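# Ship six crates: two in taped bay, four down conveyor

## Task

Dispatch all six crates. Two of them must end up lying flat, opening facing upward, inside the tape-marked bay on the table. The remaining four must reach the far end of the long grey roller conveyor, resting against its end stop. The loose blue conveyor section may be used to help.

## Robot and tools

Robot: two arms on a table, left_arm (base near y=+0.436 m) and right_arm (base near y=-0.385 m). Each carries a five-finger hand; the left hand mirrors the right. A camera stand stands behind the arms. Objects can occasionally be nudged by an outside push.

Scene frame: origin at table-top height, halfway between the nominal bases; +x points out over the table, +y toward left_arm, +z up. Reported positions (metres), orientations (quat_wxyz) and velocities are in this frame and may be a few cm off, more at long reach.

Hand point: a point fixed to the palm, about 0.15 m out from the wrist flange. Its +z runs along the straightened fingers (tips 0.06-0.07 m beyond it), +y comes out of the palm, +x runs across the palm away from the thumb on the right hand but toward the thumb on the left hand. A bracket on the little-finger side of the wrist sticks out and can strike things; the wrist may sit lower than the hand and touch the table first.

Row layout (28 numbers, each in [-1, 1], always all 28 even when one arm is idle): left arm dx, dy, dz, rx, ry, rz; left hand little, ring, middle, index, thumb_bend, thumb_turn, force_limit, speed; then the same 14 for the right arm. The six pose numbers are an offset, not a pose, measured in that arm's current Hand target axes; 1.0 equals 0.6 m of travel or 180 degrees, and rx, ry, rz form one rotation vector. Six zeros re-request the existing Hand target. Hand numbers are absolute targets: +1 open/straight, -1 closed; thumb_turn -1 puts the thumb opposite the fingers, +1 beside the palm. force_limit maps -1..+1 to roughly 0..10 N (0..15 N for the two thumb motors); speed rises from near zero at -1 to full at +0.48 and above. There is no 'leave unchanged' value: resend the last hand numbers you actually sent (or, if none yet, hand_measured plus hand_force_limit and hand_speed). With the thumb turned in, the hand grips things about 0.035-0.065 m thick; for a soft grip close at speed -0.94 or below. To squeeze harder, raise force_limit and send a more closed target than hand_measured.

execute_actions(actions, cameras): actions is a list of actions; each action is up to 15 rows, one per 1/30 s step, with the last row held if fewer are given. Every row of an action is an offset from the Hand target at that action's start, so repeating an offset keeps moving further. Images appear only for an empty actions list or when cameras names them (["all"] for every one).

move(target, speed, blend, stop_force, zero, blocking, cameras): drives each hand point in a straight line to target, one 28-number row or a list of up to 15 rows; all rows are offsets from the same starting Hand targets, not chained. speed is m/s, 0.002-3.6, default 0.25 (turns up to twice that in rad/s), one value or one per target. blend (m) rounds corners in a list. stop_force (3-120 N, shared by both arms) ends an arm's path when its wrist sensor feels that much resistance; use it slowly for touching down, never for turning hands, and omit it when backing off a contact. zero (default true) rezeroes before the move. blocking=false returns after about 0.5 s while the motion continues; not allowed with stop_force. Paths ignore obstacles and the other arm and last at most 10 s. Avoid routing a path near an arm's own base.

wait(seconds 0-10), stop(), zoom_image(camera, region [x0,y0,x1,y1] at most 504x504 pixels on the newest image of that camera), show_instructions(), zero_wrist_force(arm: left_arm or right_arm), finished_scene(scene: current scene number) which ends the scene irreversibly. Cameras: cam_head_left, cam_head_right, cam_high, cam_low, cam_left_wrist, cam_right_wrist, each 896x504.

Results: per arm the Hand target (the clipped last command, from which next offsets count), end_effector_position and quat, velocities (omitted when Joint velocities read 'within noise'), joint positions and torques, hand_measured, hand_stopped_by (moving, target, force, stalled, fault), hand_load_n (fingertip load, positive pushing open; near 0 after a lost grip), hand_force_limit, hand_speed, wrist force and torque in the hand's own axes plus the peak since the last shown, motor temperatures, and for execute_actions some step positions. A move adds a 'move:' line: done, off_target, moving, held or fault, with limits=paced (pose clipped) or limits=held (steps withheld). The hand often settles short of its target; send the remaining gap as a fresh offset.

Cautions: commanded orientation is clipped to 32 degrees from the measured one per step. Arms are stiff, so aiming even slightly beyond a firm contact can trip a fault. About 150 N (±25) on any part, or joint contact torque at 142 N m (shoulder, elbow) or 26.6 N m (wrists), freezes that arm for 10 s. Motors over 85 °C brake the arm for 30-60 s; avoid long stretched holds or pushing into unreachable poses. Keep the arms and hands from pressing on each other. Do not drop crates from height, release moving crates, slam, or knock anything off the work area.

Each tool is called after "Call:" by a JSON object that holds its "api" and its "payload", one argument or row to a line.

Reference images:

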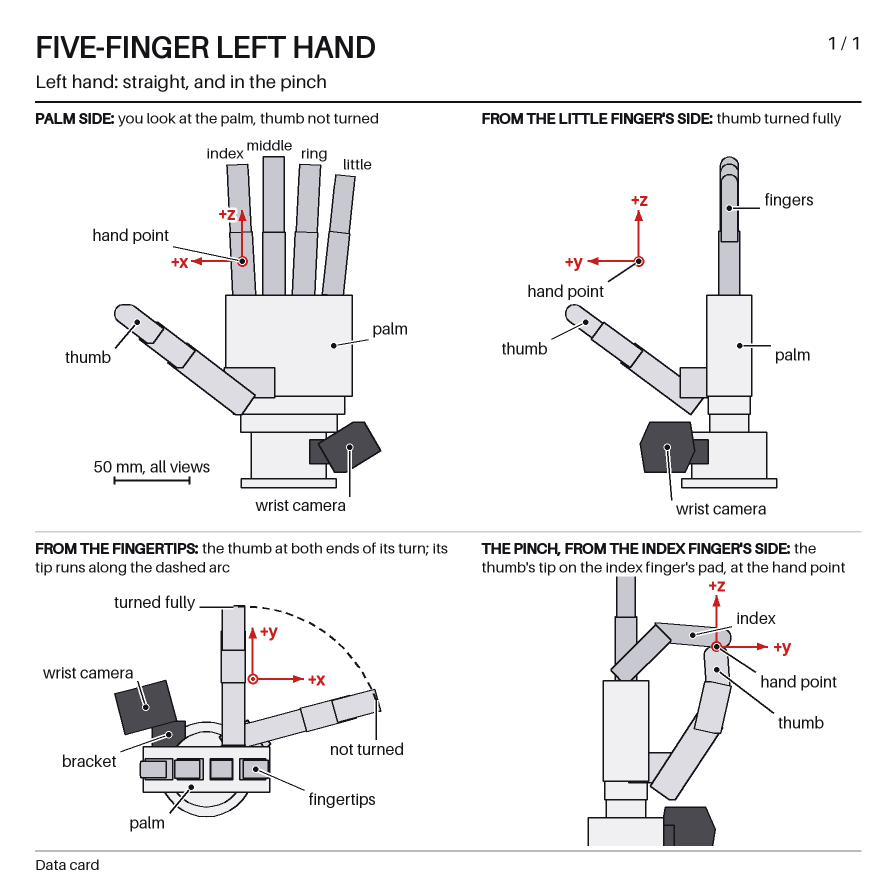

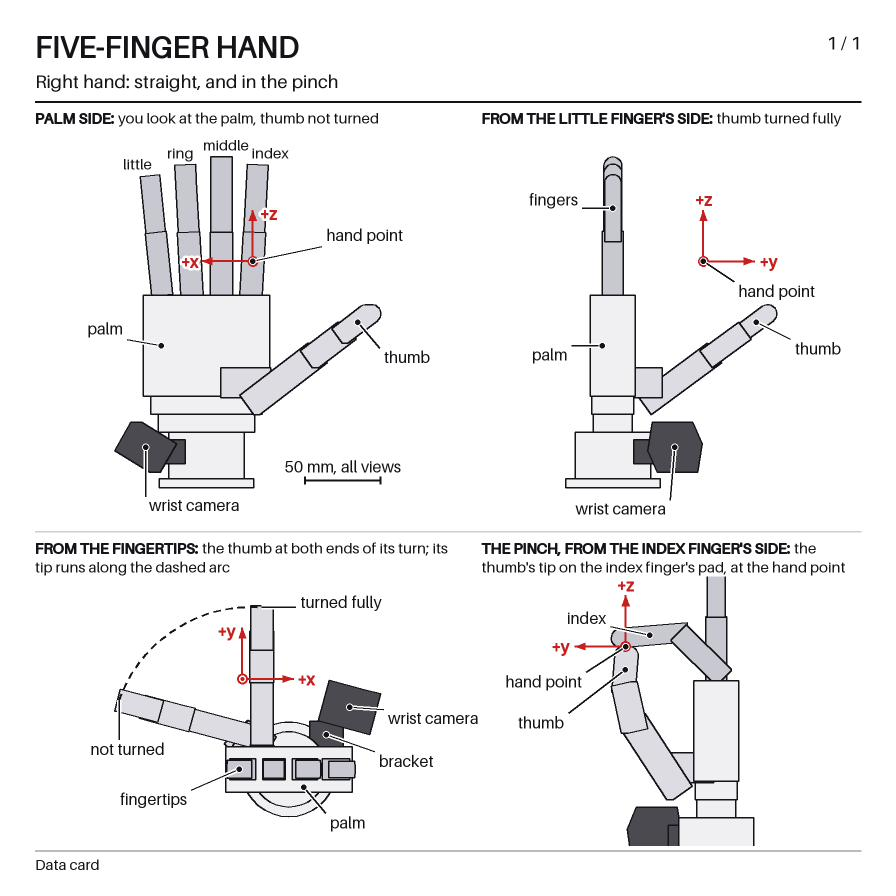

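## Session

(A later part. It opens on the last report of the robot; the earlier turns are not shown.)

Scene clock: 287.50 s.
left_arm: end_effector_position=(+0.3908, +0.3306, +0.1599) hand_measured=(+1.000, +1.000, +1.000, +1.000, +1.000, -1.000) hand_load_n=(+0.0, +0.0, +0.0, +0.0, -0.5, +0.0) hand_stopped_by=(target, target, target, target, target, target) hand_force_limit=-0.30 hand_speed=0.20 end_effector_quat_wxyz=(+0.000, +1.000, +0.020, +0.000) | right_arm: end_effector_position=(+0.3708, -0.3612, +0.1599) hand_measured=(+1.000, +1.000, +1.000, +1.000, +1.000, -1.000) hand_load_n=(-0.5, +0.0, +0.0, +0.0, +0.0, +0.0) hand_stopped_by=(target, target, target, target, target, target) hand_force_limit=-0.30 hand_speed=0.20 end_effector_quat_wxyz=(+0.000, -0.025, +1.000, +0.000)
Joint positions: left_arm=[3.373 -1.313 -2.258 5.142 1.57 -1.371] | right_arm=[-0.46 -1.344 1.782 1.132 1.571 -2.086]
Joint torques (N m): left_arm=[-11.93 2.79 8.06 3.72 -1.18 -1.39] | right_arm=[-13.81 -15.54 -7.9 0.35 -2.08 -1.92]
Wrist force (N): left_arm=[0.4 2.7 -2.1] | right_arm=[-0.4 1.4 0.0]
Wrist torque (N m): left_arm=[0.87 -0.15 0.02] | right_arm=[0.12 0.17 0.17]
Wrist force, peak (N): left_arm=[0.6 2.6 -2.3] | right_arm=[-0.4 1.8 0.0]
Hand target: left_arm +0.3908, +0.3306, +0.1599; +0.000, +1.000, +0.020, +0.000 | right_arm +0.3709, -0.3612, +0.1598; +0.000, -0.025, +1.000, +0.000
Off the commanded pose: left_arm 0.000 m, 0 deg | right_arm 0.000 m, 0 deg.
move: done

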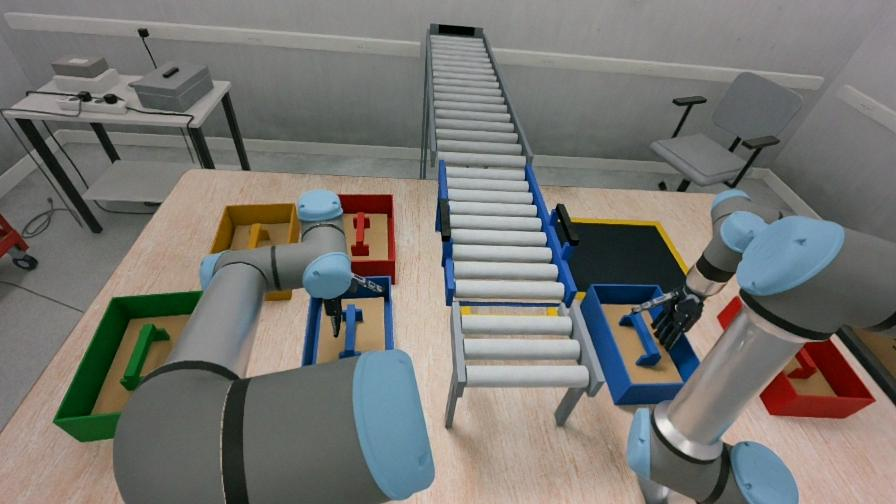

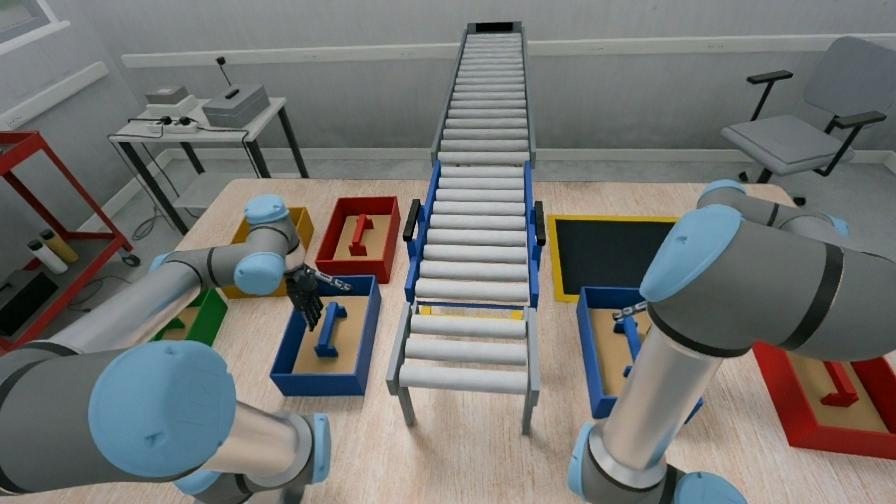

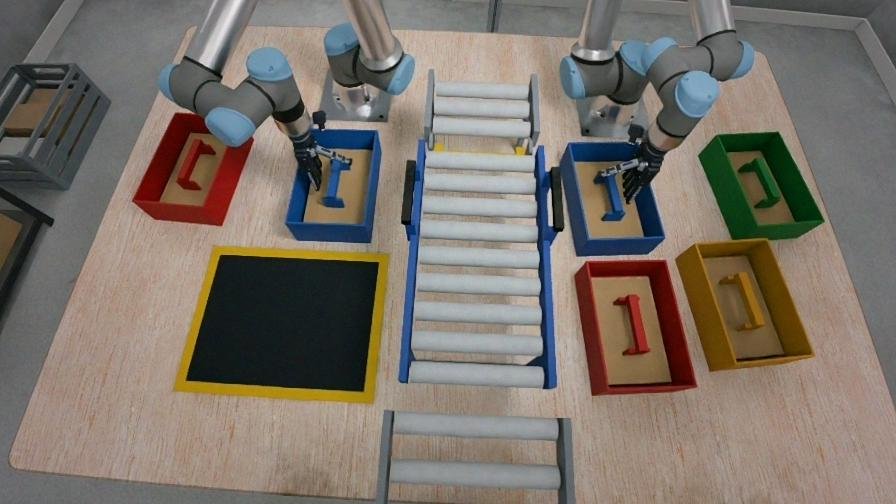

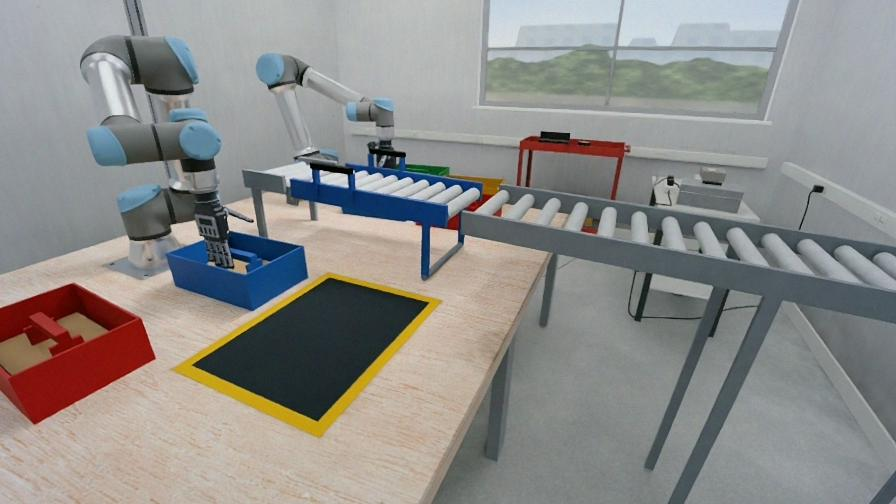

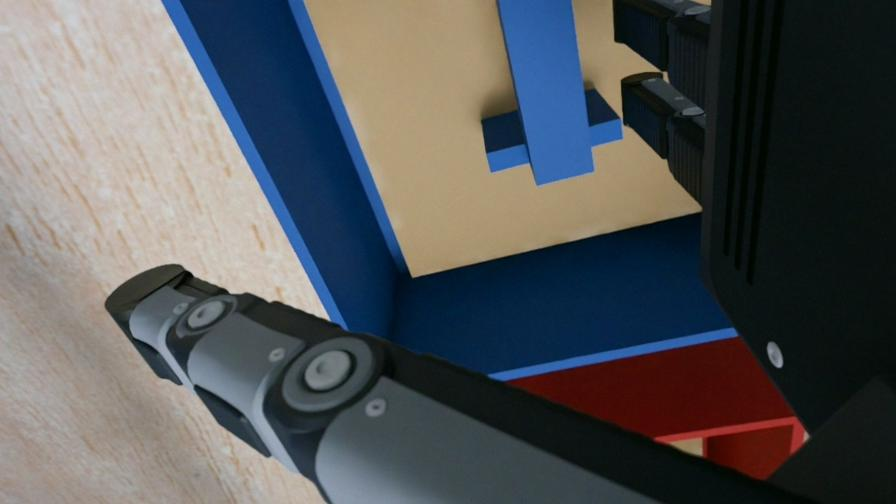

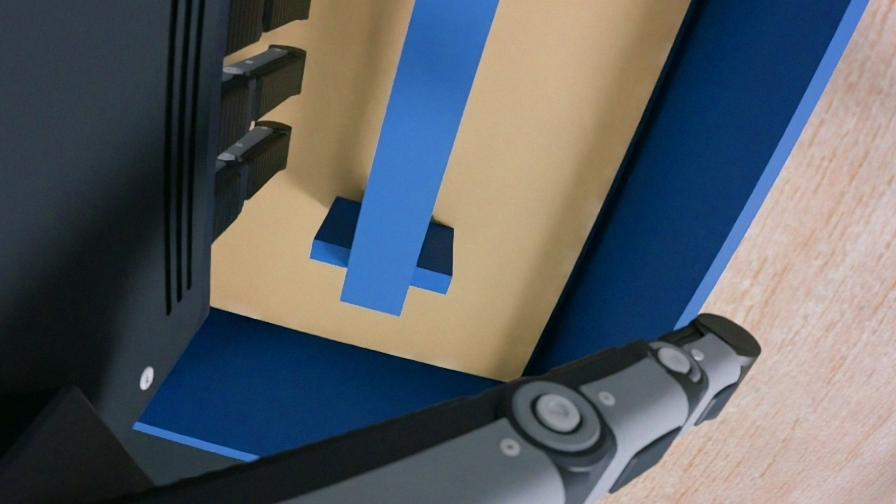

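Call:
{"api": "move", "payload": {
  "target": [
    [-0.0275,-0.0135,0,0,0,0,1,1,1,1,1,-1,-0.3,0.2,-0.01,0,0,0,0,0,1,1,1,1,1,-1,-0.3,0.2],
    [-0.0275,-0.0135,0.075,0,0,0,1,1,1,1,1,-1,-0.3,0.2,-0.01,0,0.075,0,0,0,1,1,1,1,1,-1,-0.3,0.2]
  ],
  "speed": 0.1,
  "cameras": ["cam_left_wrist","cam_right_wrist","cam_low","cam_head_left","cam_head_right"]
}}

Call:
{"api": "zoom_image", "payload": {
  "camera": "cam_head_left",
  "region": [590, 270, 720, 410]
}}

Call:
{"api": "zoom_image", "payload": {
  "camera": "cam_head_right",
  "region": [260, 250, 400, 400]
}}

Scene clock: 304.73 s.
left_arm: end_effector_position=(+0.3740, +0.3380, +0.1149) hand_measured=(+1.000, +1.000, +1.000, +1.000, +1.000, -1.000) hand_load_n=(+0.0, +0.0, +0.0, +0.0, +0.0, +0.0) hand_stopped_by=(target, target, target, target, target, target) hand_force_limit=-0.30 hand_speed=0.20 end_effector_quat_wxyz=(+0.000, +1.000, +0.020, +0.000) | right_arm: end_effector_position=(+0.3759, -0.3605, +0.1336) hand_measured=(+1.000, +1.000, +1.000, +1.000, +1.000, -1.000) hand_load_n=(+0.0, +0.0, +0.0, +0.0, +0.0, +0.0) hand_stopped_by=(target, target, target, target, target, target) hand_force_limit=-0.30 hand_speed=0.20 end_effector_quat_wxyz=(-0.002, -0.025, +1.000, +0.001)
Joint positions: left_arm=[3.406 -1.329 -2.378 5.277 1.57 -1.337] | right_arm=[-0.451 -1.301 1.803 1.073 1.571 -2.077]
Joint torques (N m): left_arm=[-11.86 2.38 7.53 3.69 -2.32 -1.35] | right_arm=[-0.31 -24.94 -14.24 1.69 -0.14 -0.29]
Wrist force (N): left_arm=[0.5 2.4 -1.6] | right_arm=[-0.7 2.2 0.1]
Wrist torque (N m): left_arm=[0.79 -0.16 -0.05] | right_arm=[0.23 0.21 0.03]
Wrist force, peak (N): left_arm=[0.5 2.7 -2.5] | right_arm=[-4.6 -3.3 -163.4]
Hand target: left_arm +0.3740, +0.3380, +0.1148; +0.000, +1.000, +0.020, +0.000 | right_arm +0.3759, -0.3605, +0.1336; -0.002, -0.025, +1.000, +0.001 (not the last commanded pose)
Off the commanded pose: left_arm 0.000 m, 0 deg | right_arm 0.019 m, 0 deg.
FORCE FAULT: contact force on the right arm reached its limit, and that arm stopped. The contact can be on any part of that arm, not only on its tool. That arm's remaining commands of this call were not run. That arm is still stopped at the end of this call. That arm stays stopped for about 9 more seconds. Until then a move that you send moves the other arm only, and its call returns only when the move has ended. Once the stop has ended, the next robot result says so. If the stop ends while you think or write, that arm runs what you send next, counted from a new Hand target: where the arm stands when the stop ends. While its stop runs, that arm, its gripper or tool too, takes no new command. Until it ends, the stop uses up actions while you think or wait. An arm that is not stopped still takes commands.
move: fault (right_arm)
Images, in order (width x height): cam_head_left 896x504, cam_head_right 896x504, cam_low 896x504, cam_left_wrist 896x504, cam_right_wrist 896x504.

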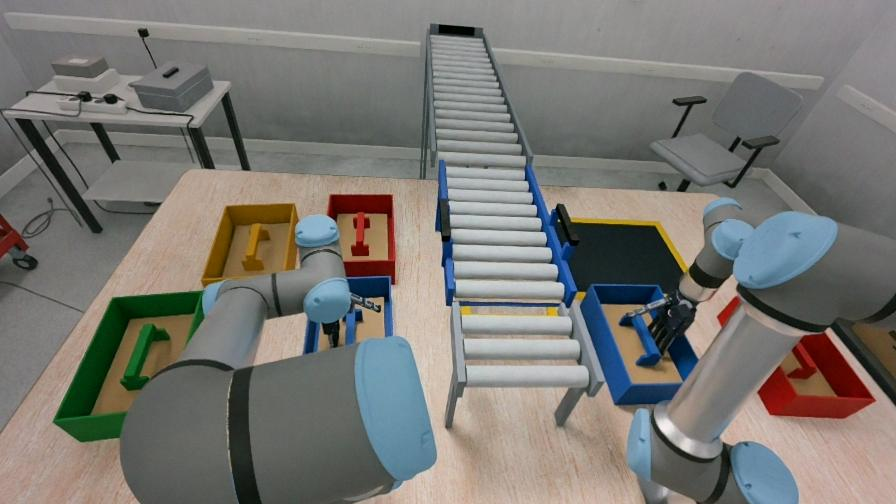

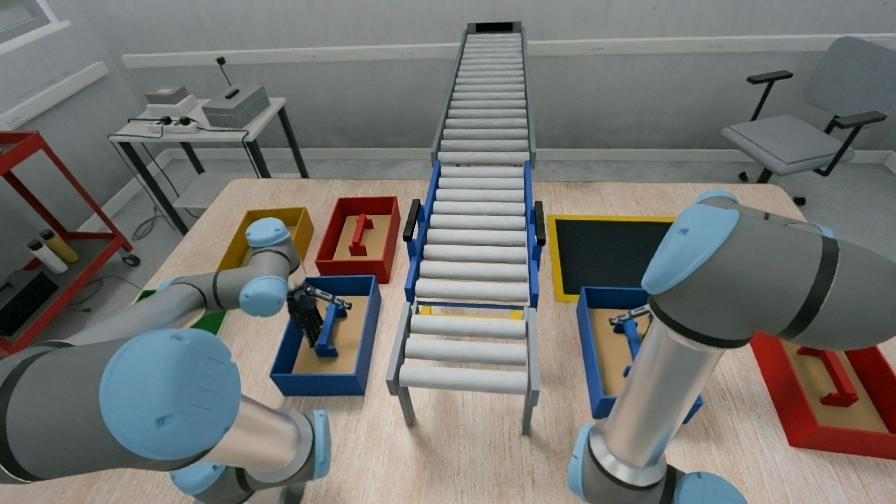

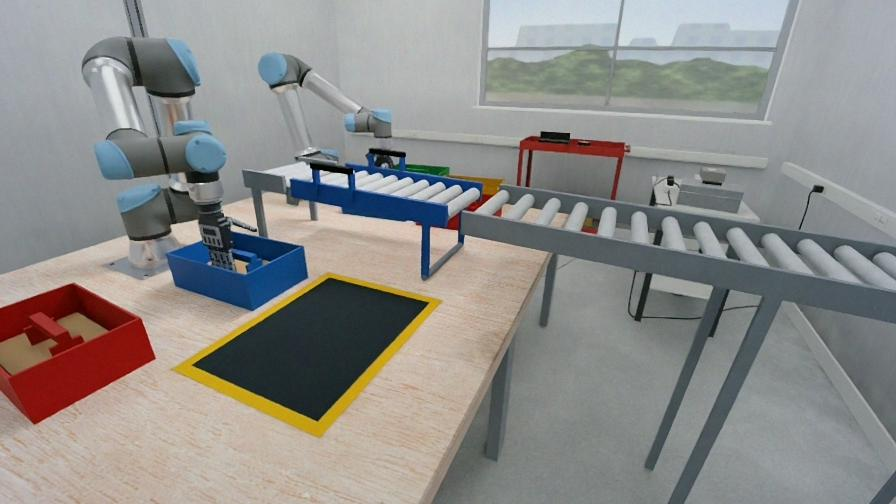

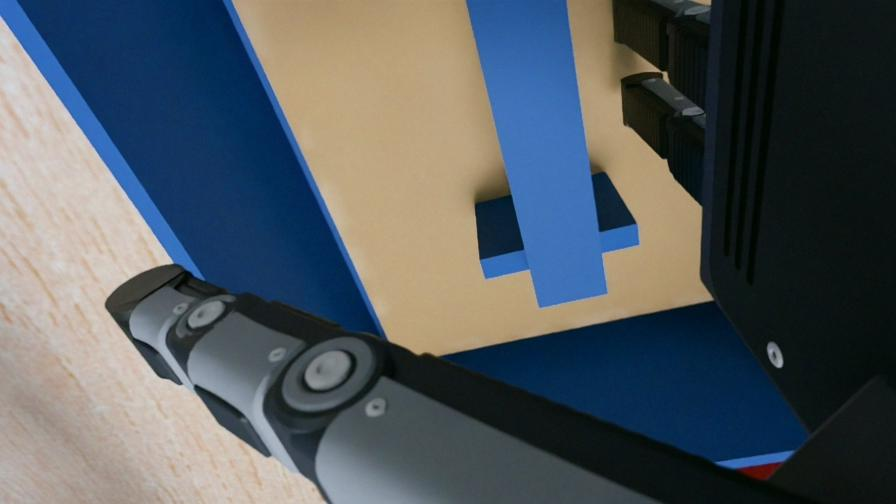

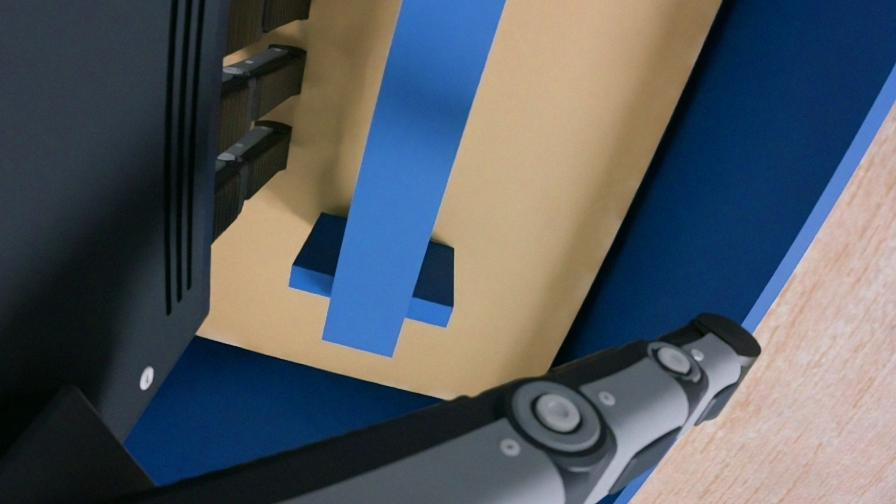

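Scaled by 3.600 from the camera's 896x504 image, which has a finer 1280x720 frame.

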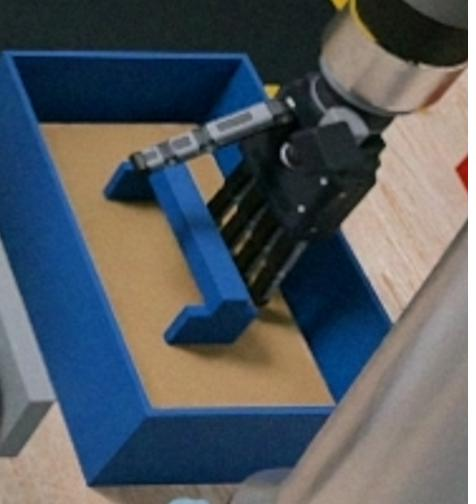

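Scaled by 3.360 from the camera's 896x504 image, which has a finer 1280x720 frame.

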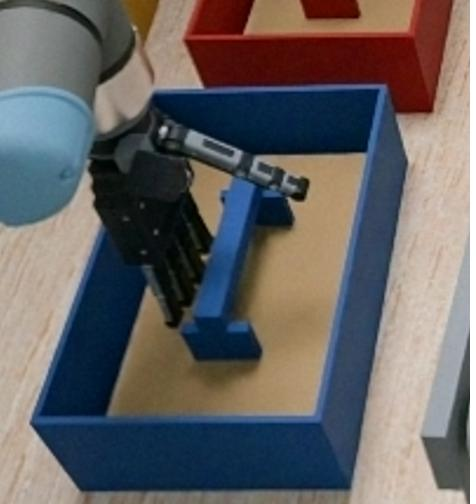

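Call:
{"api": "move", "payload": {
  "target": [
    [0,0,-0.0583,0,0,0,1,1,1,1,1,-1,-0.3,0.2,0,0,0,0,0,0,1,1,1,1,1,-1,-0.3,0.2],
    [0.0137,-0.0628,-0.0583,0,0,0,1,0.25,0.25,0.25,1,-1,-0.3,0.2,0,0,0,0,0,0,1,1,1,1,1,-1,-0.3,0.2]
  ],
  "speed": 0.15,
  "cameras": ["cam_left_wrist","cam_right_wrist","cam_head_right"]
}}

Scene clock: 315.40 s.
left_arm: end_effector_position=(+0.3807, +0.3760, +0.1498) hand_measured=(+1.000, +0.250, +0.250, +0.250, +1.000, -1.000) hand_load_n=(+0.0, +0.5, +0.0, +0.0, +0.0, +0.0) hand_stopped_by=(target, target, target, target, target, target) hand_force_limit=-0.30 hand_speed=0.20 end_effector_quat_wxyz=(+0.000, +1.000, +0.020, +0.000) | right_arm: end_effector_position=(+0.3759, -0.3605, +0.1336) hand_measured=(+1.000, +1.000, +1.000, +1.000, +1.000, -1.000) hand_load_n=(+0.0, +0.0, +0.0, +0.0, +0.0, +0.0) hand_stopped_by=(target, target, target, target, target, target) hand_force_limit=-0.30 hand_speed=0.20 end_effector_quat_wxyz=(-0.002, -0.025, +1.000, +0.001)
Joint positions: left_arm=[3.509 -1.287 -2.304 5.162 1.57 -1.235] | right_arm=[-0.451 -1.301 1.803 1.073 1.571 -2.077]
Joint torques (N m): left_arm=[9.28 2.4 33.63 3.3 -1.91 1.98] | right_arm=[-0.44 -25.04 -13.96 1.7 -0.13 -0.4]
Wrist force (N): left_arm=[0.5 2.4 -1.9] | right_arm=[-0.4 2.2 0.0]
Wrist torque (N m): left_arm=[0.80 -0.16 -0.12] | right_arm=[0.24 0.17 0.04]
Wrist force, peak (N): left_arm=[0.5 3.3 -1.9] | right_arm=[-0.7 2.7 0.0]
Hand target: left_arm +0.3807, +0.3760, +0.1498; +0.000, +1.000, +0.020, +0.000 | right_arm +0.3759, -0.3605, +0.1336; -0.002, -0.025, +1.000, +0.001
Off the commanded pose: left_arm 0.000 m, 0 deg.
FORCE FAULT, CONTINUED: the right arm's stop, for the force fault that an earlier result reported, is over. The rest of the stop counts as 16 of the actions that you can send in this scene. That arm was still stopped when this call began, so it ran no command of this call. During its stop the right arm's controller moved it back a little. That arm's target is now where it stood when the stop ended, not its last command. That arm accepts commands again.
move: done (left_arm), not run (right_arm; its earlier fault stop)
Images, in order (width x height): cam_head_right 896x504, cam_left_wrist 896x504, cam_right_wrist 896x504.

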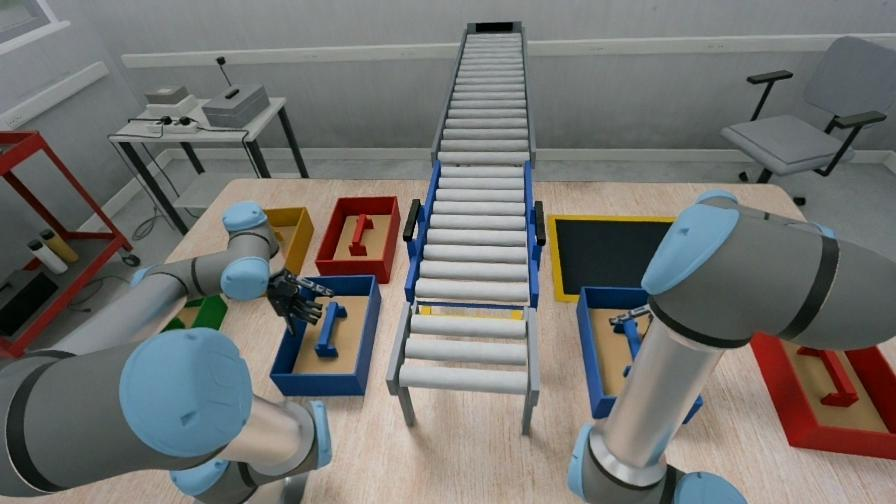

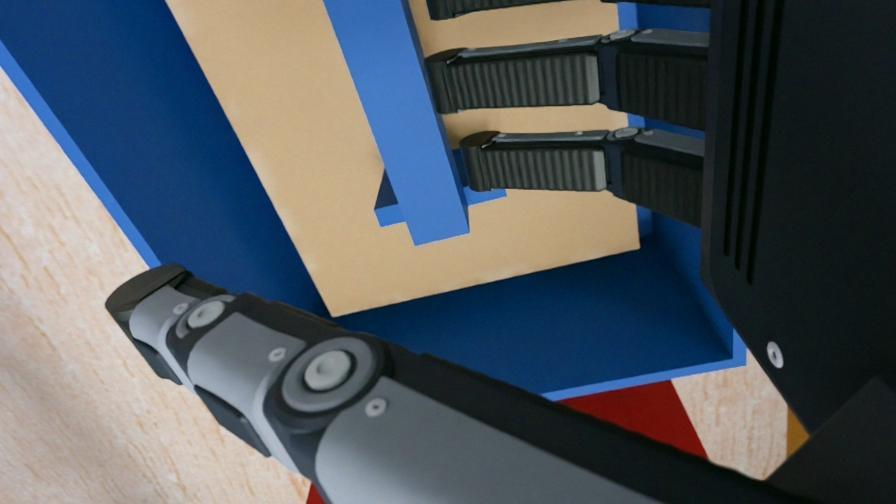

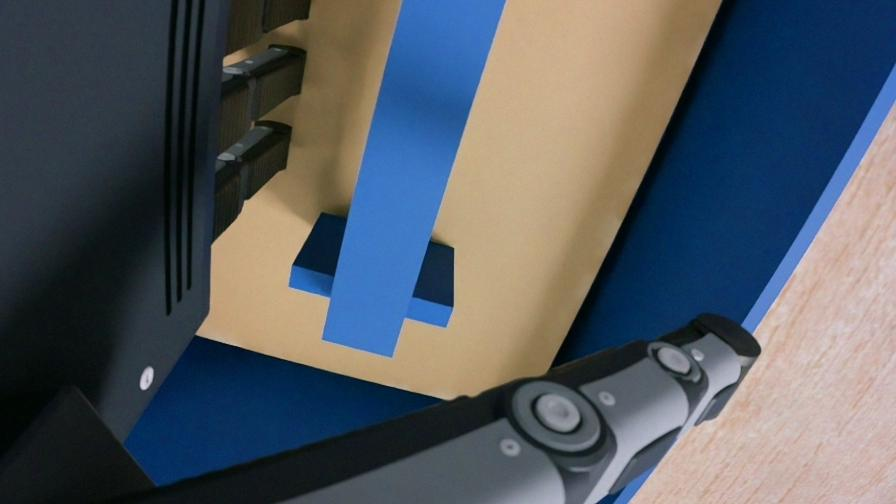

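Call:
{"api": "move", "payload": {
  "target": [
    [0,0,0.05,0,0,0,1,0.25,0.25,0.25,1,-1,-0.3,0.2,0,0,-0.05,0,0,0,1,1,1,1,1,-1,-0.3,0.2],
    [0,0,0.108,0,0,0,1,0.25,0.25,0.25,1,-1,-0.3,0.2,0,-0.0658,-0.05,0,0,0,1,0.25,0.25,0.25,1,-1,-0.3,0.2]
  ],
  "speed": 0.06,
  "cameras": ["cam_left_wrist","cam_right_wrist","cam_head_right","cam_head_left"]
}}

Call:
{"api": "zoom_image", "payload": {
  "camera": "cam_head_right",
  "region": [260, 250, 400, 400]
}}

Scene clock: 319.90 s.
left_arm: end_effector_position=(+0.3802, +0.3760, +0.0932) hand_measured=(+1.000, +0.250, +0.250, +0.250, +1.000, -1.000) hand_load_n=(-0.5, +0.0, +0.0, +0.0, +0.0, +0.0) hand_stopped_by=(target, target, target, target, target, target) hand_force_limit=-0.30 hand_speed=0.20 end_effector_quat_wxyz=(+0.000, +1.000, +0.020, -0.001) | right_arm: end_effector_position=(+0.3780, -0.3999, +0.1635) hand_measured=(+1.000, +1.000, +1.000, +1.000, +1.000, -1.000) hand_load_n=(+0.0, +0.0, +0.0, +0.0, +0.0, +0.0) hand_stopped_by=(target, target, target, target, target, target) hand_force_limit=-0.30 hand_speed=0.20 end_effector_quat_wxyz=(-0.002, -0.025, +1.000, +0.001)
Joint positions: left_arm=[3.509 -1.385 -2.404 5.357 1.571 -1.235] | right_arm=[-0.544 -1.315 1.736 1.154 1.572 -2.17]
Joint torques (N m): left_arm=[-0.61 9.06 17.01 2.73 0.18 0.37] | right_arm=[-13.61 -16.76 -24.56 4.42 -2.24 -1.75]
Wrist force (N): left_arm=[1.6 3.1 -7.3] | right_arm=[-0.5 2.3 -0.3]
Wrist torque (N m): left_arm=[1.17 -0.51 -0.08] | right_arm=[0.27 0.19 0.20]
Wrist force, peak (N): left_arm=[-24.2 5.7 -135.7] | right_arm=[-0.3 2.6 0.2]
Hand target: left_arm +0.3802, +0.3760, +0.0932; +0.000, +1.000, +0.020, -0.001 (not the last commanded pose) | right_arm +0.3780, -0.4000, +0.1635; -0.002, -0.025, +1.000, +0.001
Off the commanded pose: left_arm 0.008 m, 0 deg | right_arm 0.000 m, 0 deg.
FORCE FAULT: contact force on the left arm reached its limit, and that arm stopped. The contact can be on any part of that arm, not only on its tool. That arm's remaining commands of this call were not run. That arm is still stopped at the end of this call. That arm stays stopped for about 10 more seconds. Until then a move that you send moves the other arm only, and its call returns only when the move has ended. Once the stop has ended, the next robot result says so. If the stop ends while you think or write, that arm runs what you send next, counted from a new Hand target: where the arm stands when the stop ends. While its stop runs, that arm, its gripper or tool too, takes no new command. Until it ends, the stop uses up actions while you think or wait. An arm that is not stopped still takes commands.
move: fault (left_arm); path passed 1 of 2 targets; target 2's new numbers were not sent
Images, in order (width x height): cam_head_left 896x504, cam_head_right 896x504, cam_left_wrist 896x504, cam_right_wrist 896x504.

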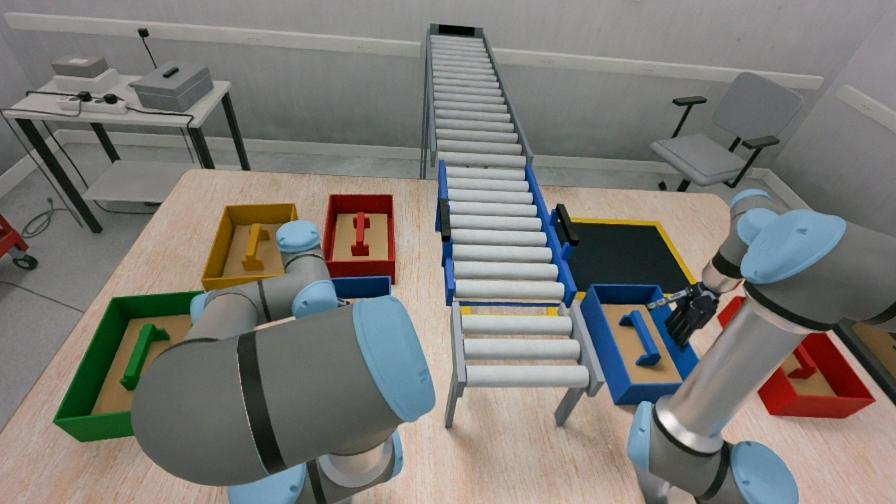

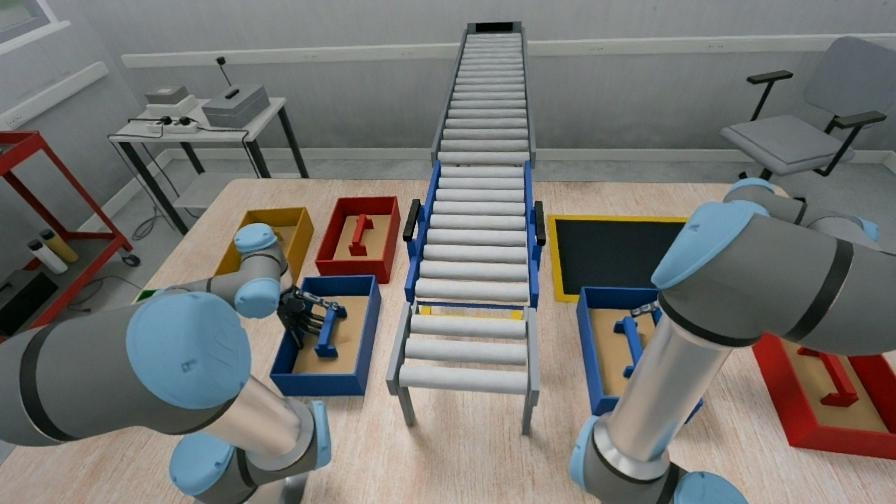

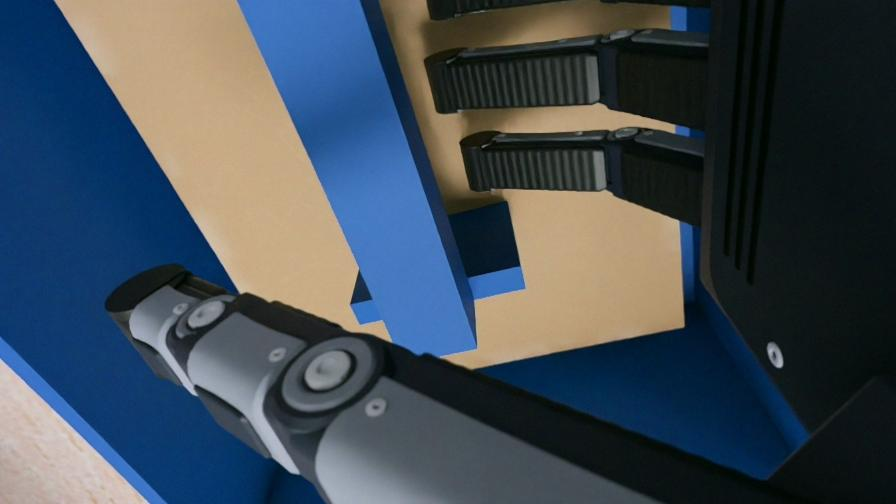

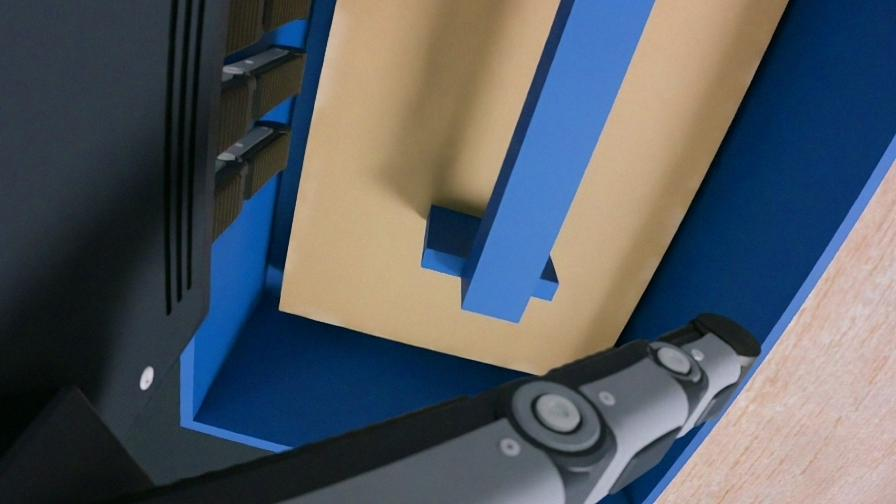

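Scaled by 3.360 from the camera's 896x504 image, which has a finer 1280x720 frame.

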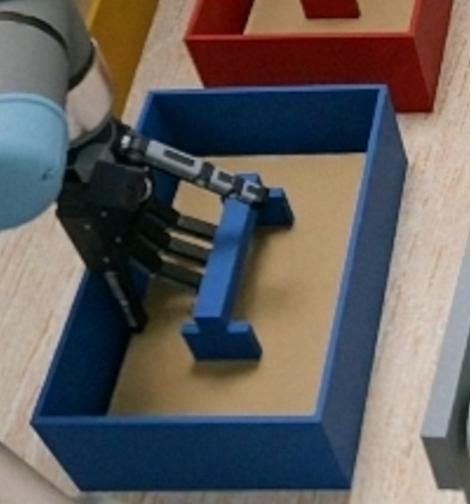

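Call:
{"api": "move", "payload": {
  "target": [0,0,0,0,0,0,1,0.25,0.25,0.25,1,-1,-0.3,0.2,0,0,0,0,0,0,-1,0.25,0.25,0.25,1,-1,-0.3,0.2],
  "speed": 0.06,
  "cameras": ["cam_right_wrist"]
}}

Call:
{"api": "move", "payload": {
  "target": [0,0,0,0,0,0,1,0.25,0.25,0.25,1,-1,-0.3,0.2,0,0,0.075,0,0,0,-1,0.25,0.25,0.25,1,-1,-0.3,0.2],
  "speed": 0.03,
  "stop_force": 12,
  "cameras": ["cam_right_wrist","cam_low"]
}}

Call:
{"api": "zoom_image", "payload": {
  "camera": "cam_low",
  "region": [165, 210, 305, 310]
}}

Scene clock: 324.20 s.
left_arm: end_effector_position=(+0.3802, +0.3760, +0.0932) hand_measured=(+1.000, +0.250, +0.250, +0.250, +1.000, -1.000) hand_load_n=(-0.5, +0.0, +0.0, +0.0, +0.0, +0.0) hand_stopped_by=(target, target, target, target, target, target) hand_force_limit=-0.30 hand_speed=0.20 end_effector_quat_wxyz=(+0.000, +1.000, +0.020, -0.001) | right_arm: end_effector_position=(+0.3780, -0.4000, +0.1635) hand_measured=(-1.000, +0.250, +0.250, +0.250, +1.000, -1.000) hand_load_n=(+0.0, +0.0, +0.0, +0.0, +0.0, +0.0) hand_stopped_by=(target, target, target, target, target, target) hand_force_limit=-0.30 hand_speed=0.20 end_effector_quat_wxyz=(-0.002, -0.025, +1.000, +0.001)
Joint positions: left_arm=[3.509 -1.385 -2.404 5.357 1.571 -1.235] | right_arm=[-0.544 -1.315 1.736 1.154 1.571 -2.17]
Joint torques (N m): left_arm=[-0.31 10.17 18.32 2.6 0.09 0.44] | right_arm=[-12.21 -16.78 -19.07 0.9 -0.13 -1.83]
Wrist force (N): left_arm=[0.1 1.9 -7.3] | right_arm=[-0.1 2.3 -0.1]
Wrist torque (N m): left_arm=[0.97 -0.27 -0.13] | right_arm=[0.27 0.13 0.22]
Wrist force, peak (N): left_arm=[0.3 1.5 -7.8] | right_arm=[-0.6 2.5 0.0]
Hand target: left_arm +0.3802, +0.3760, +0.0932; +0.000, +1.000, +0.020, -0.001 | right_arm +0.3780, -0.4000, +0.1635; -0.002, -0.025, +1.000, +0.001
Off the commanded pose: right_arm 0.000 m, 0 deg.
FORCE FAULT, CONTINUED: the left arm was still stopped when this call began, by the force fault that an earlier result reported. Since the last result the stop counts as 6 of the actions that you can send in this scene. That arm ran no command of this call. That arm is still stopped at the end of this call. That arm stays stopped for about 5 more seconds. If the stop ends while you think or write, that arm runs what you send next, counted from a new Hand target: where the arm stands when the stop ends. While its stop runs, that arm, its gripper or tool too, takes no new command.
move: done (right_arm), not run (left_arm; its earlier fault stop)
Images, in order (width x height): cam_right_wrist 896x504.

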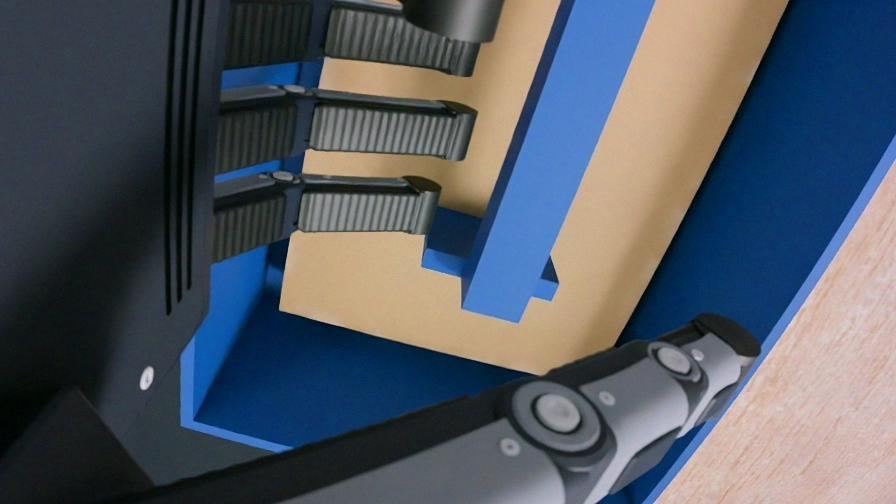

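Scene clock: 326.77 s.
left_arm: end_effector_position=(+0.3802, +0.3760, +0.0932) hand_measured=(+1.000, +0.250, +0.250, +0.250, +1.000, -1.000) hand_load_n=(-0.5, +0.0, +0.0, +0.0, +0.0, +0.0) hand_stopped_by=(target, target, target, target, target, target) hand_force_limit=-0.30 hand_speed=0.20 end_effector_quat_wxyz=(+0.000, +1.000, +0.020, -0.001) | right_arm: end_effector_position=(+0.3778, -0.3999, +0.1185) hand_measured=(-1.000, +0.250, +0.250, +0.250, +1.000, -1.000) hand_load_n=(+0.0, +0.0, +0.0, +0.0, +0.0, +0.0) hand_stopped_by=(target, target, target, target, target, target) hand_force_limit=-0.30 hand_speed=0.20 end_effector_quat_wxyz=(-0.002, -0.025, +1.000, +0.001)
Joint positions: left_arm=[3.509 -1.385 -2.404 5.357 1.571 -1.235] | right_arm=[-0.544 -1.265 1.799 1.041 1.571 -2.17]
Joint torques (N m): left_arm=[-1.39 8.53 17.62 2.53 -0.21 0.22] | right_arm=[-11.83 -17.31 -6.99 0.33 -0.41 -1.01]
Wrist force (N): left_arm=[0.4 1.5 -7.6] | right_arm=[-0.9 2.3 0.2]
Wrist torque (N m): left_arm=[0.94 -0.32 -0.10] | right_arm=[0.24 0.25 0.16]
Wrist force, peak (N): left_arm=[0.5 1.9 -7.7] | right_arm=[-0.4 2.6 0.1]
Hand target: left_arm +0.3802, +0.3760, +0.0932; +0.000, +1.000, +0.020, -0.001 | right_arm +0.3778, -0.3999, +0.1185; -0.002, -0.025, +1.000, +0.001
Off the commanded pose: right_arm 0.000 m, 0 deg.
FORCE FAULT, CONTINUED: the left arm was still stopped when this call began, by the force fault that an earlier result reported. That arm ran no command of this call. That arm is still stopped at the end of this call. That arm stays stopped for about 3 more seconds. If the stop ends while you think or write, that arm runs what you send next, counted from a new Hand target: where the arm stands when the stop ends. While its stop runs, that arm, its gripper or tool too, takes no new command.
move: done (right_arm), not run (left_arm; its earlier fault stop)
Images, in order (width x height): cam_low 896x504, cam_right_wrist 896x504.

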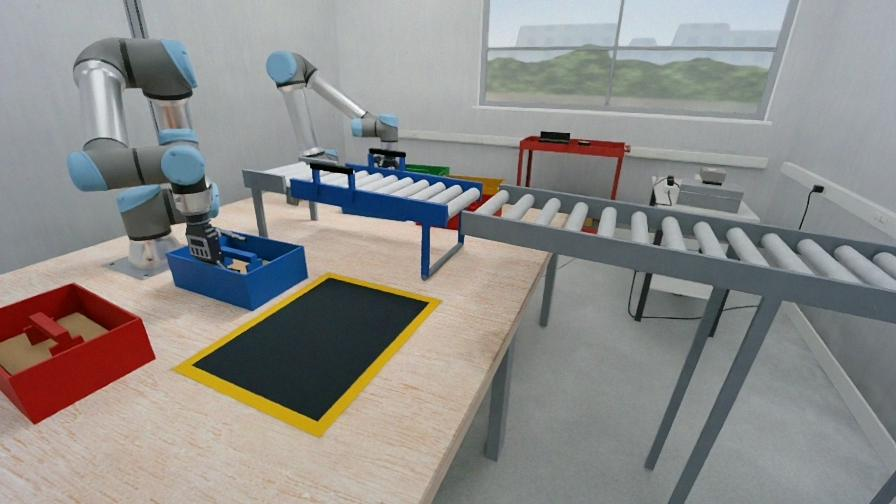

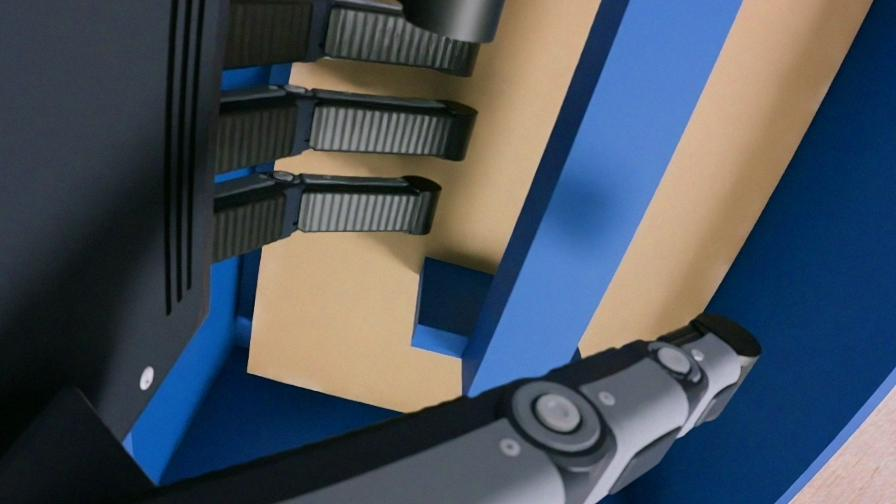

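Scaled by 3.600 from the camera's 896x504 image, which has a finer 1280x720 frame.

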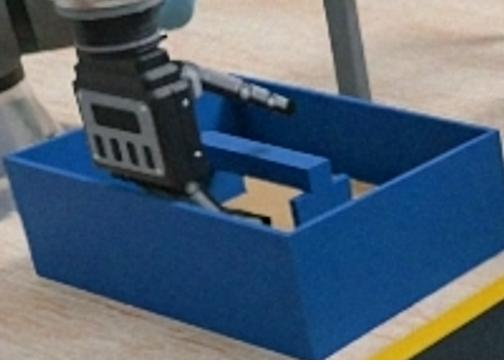

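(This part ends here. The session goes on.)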